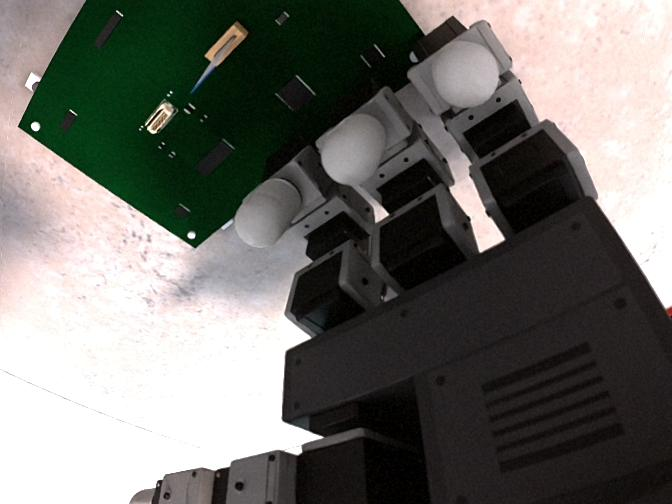

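Scaled by 9.000 from the camera's image (finer frame: 960x720).

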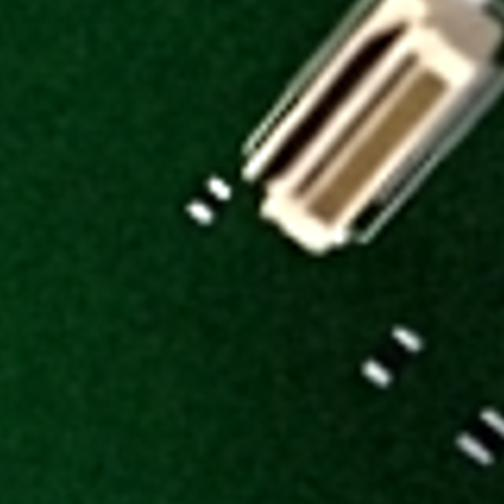

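{"name": "zoom_image", "arguments": {"camera": "cam_left_wrist", "region": [138, 94, 182, 138]}}

Scaled by 11.455 from the camera's image (finer frame: 960x720).

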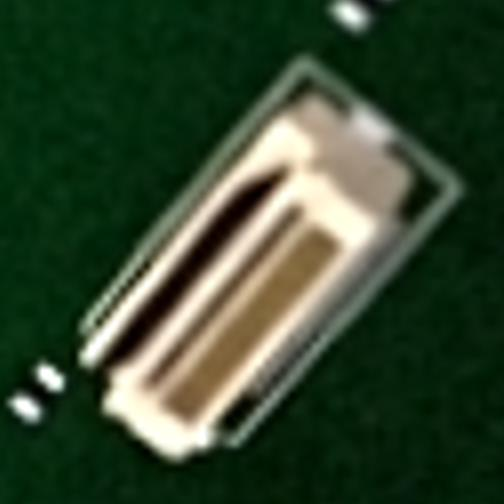

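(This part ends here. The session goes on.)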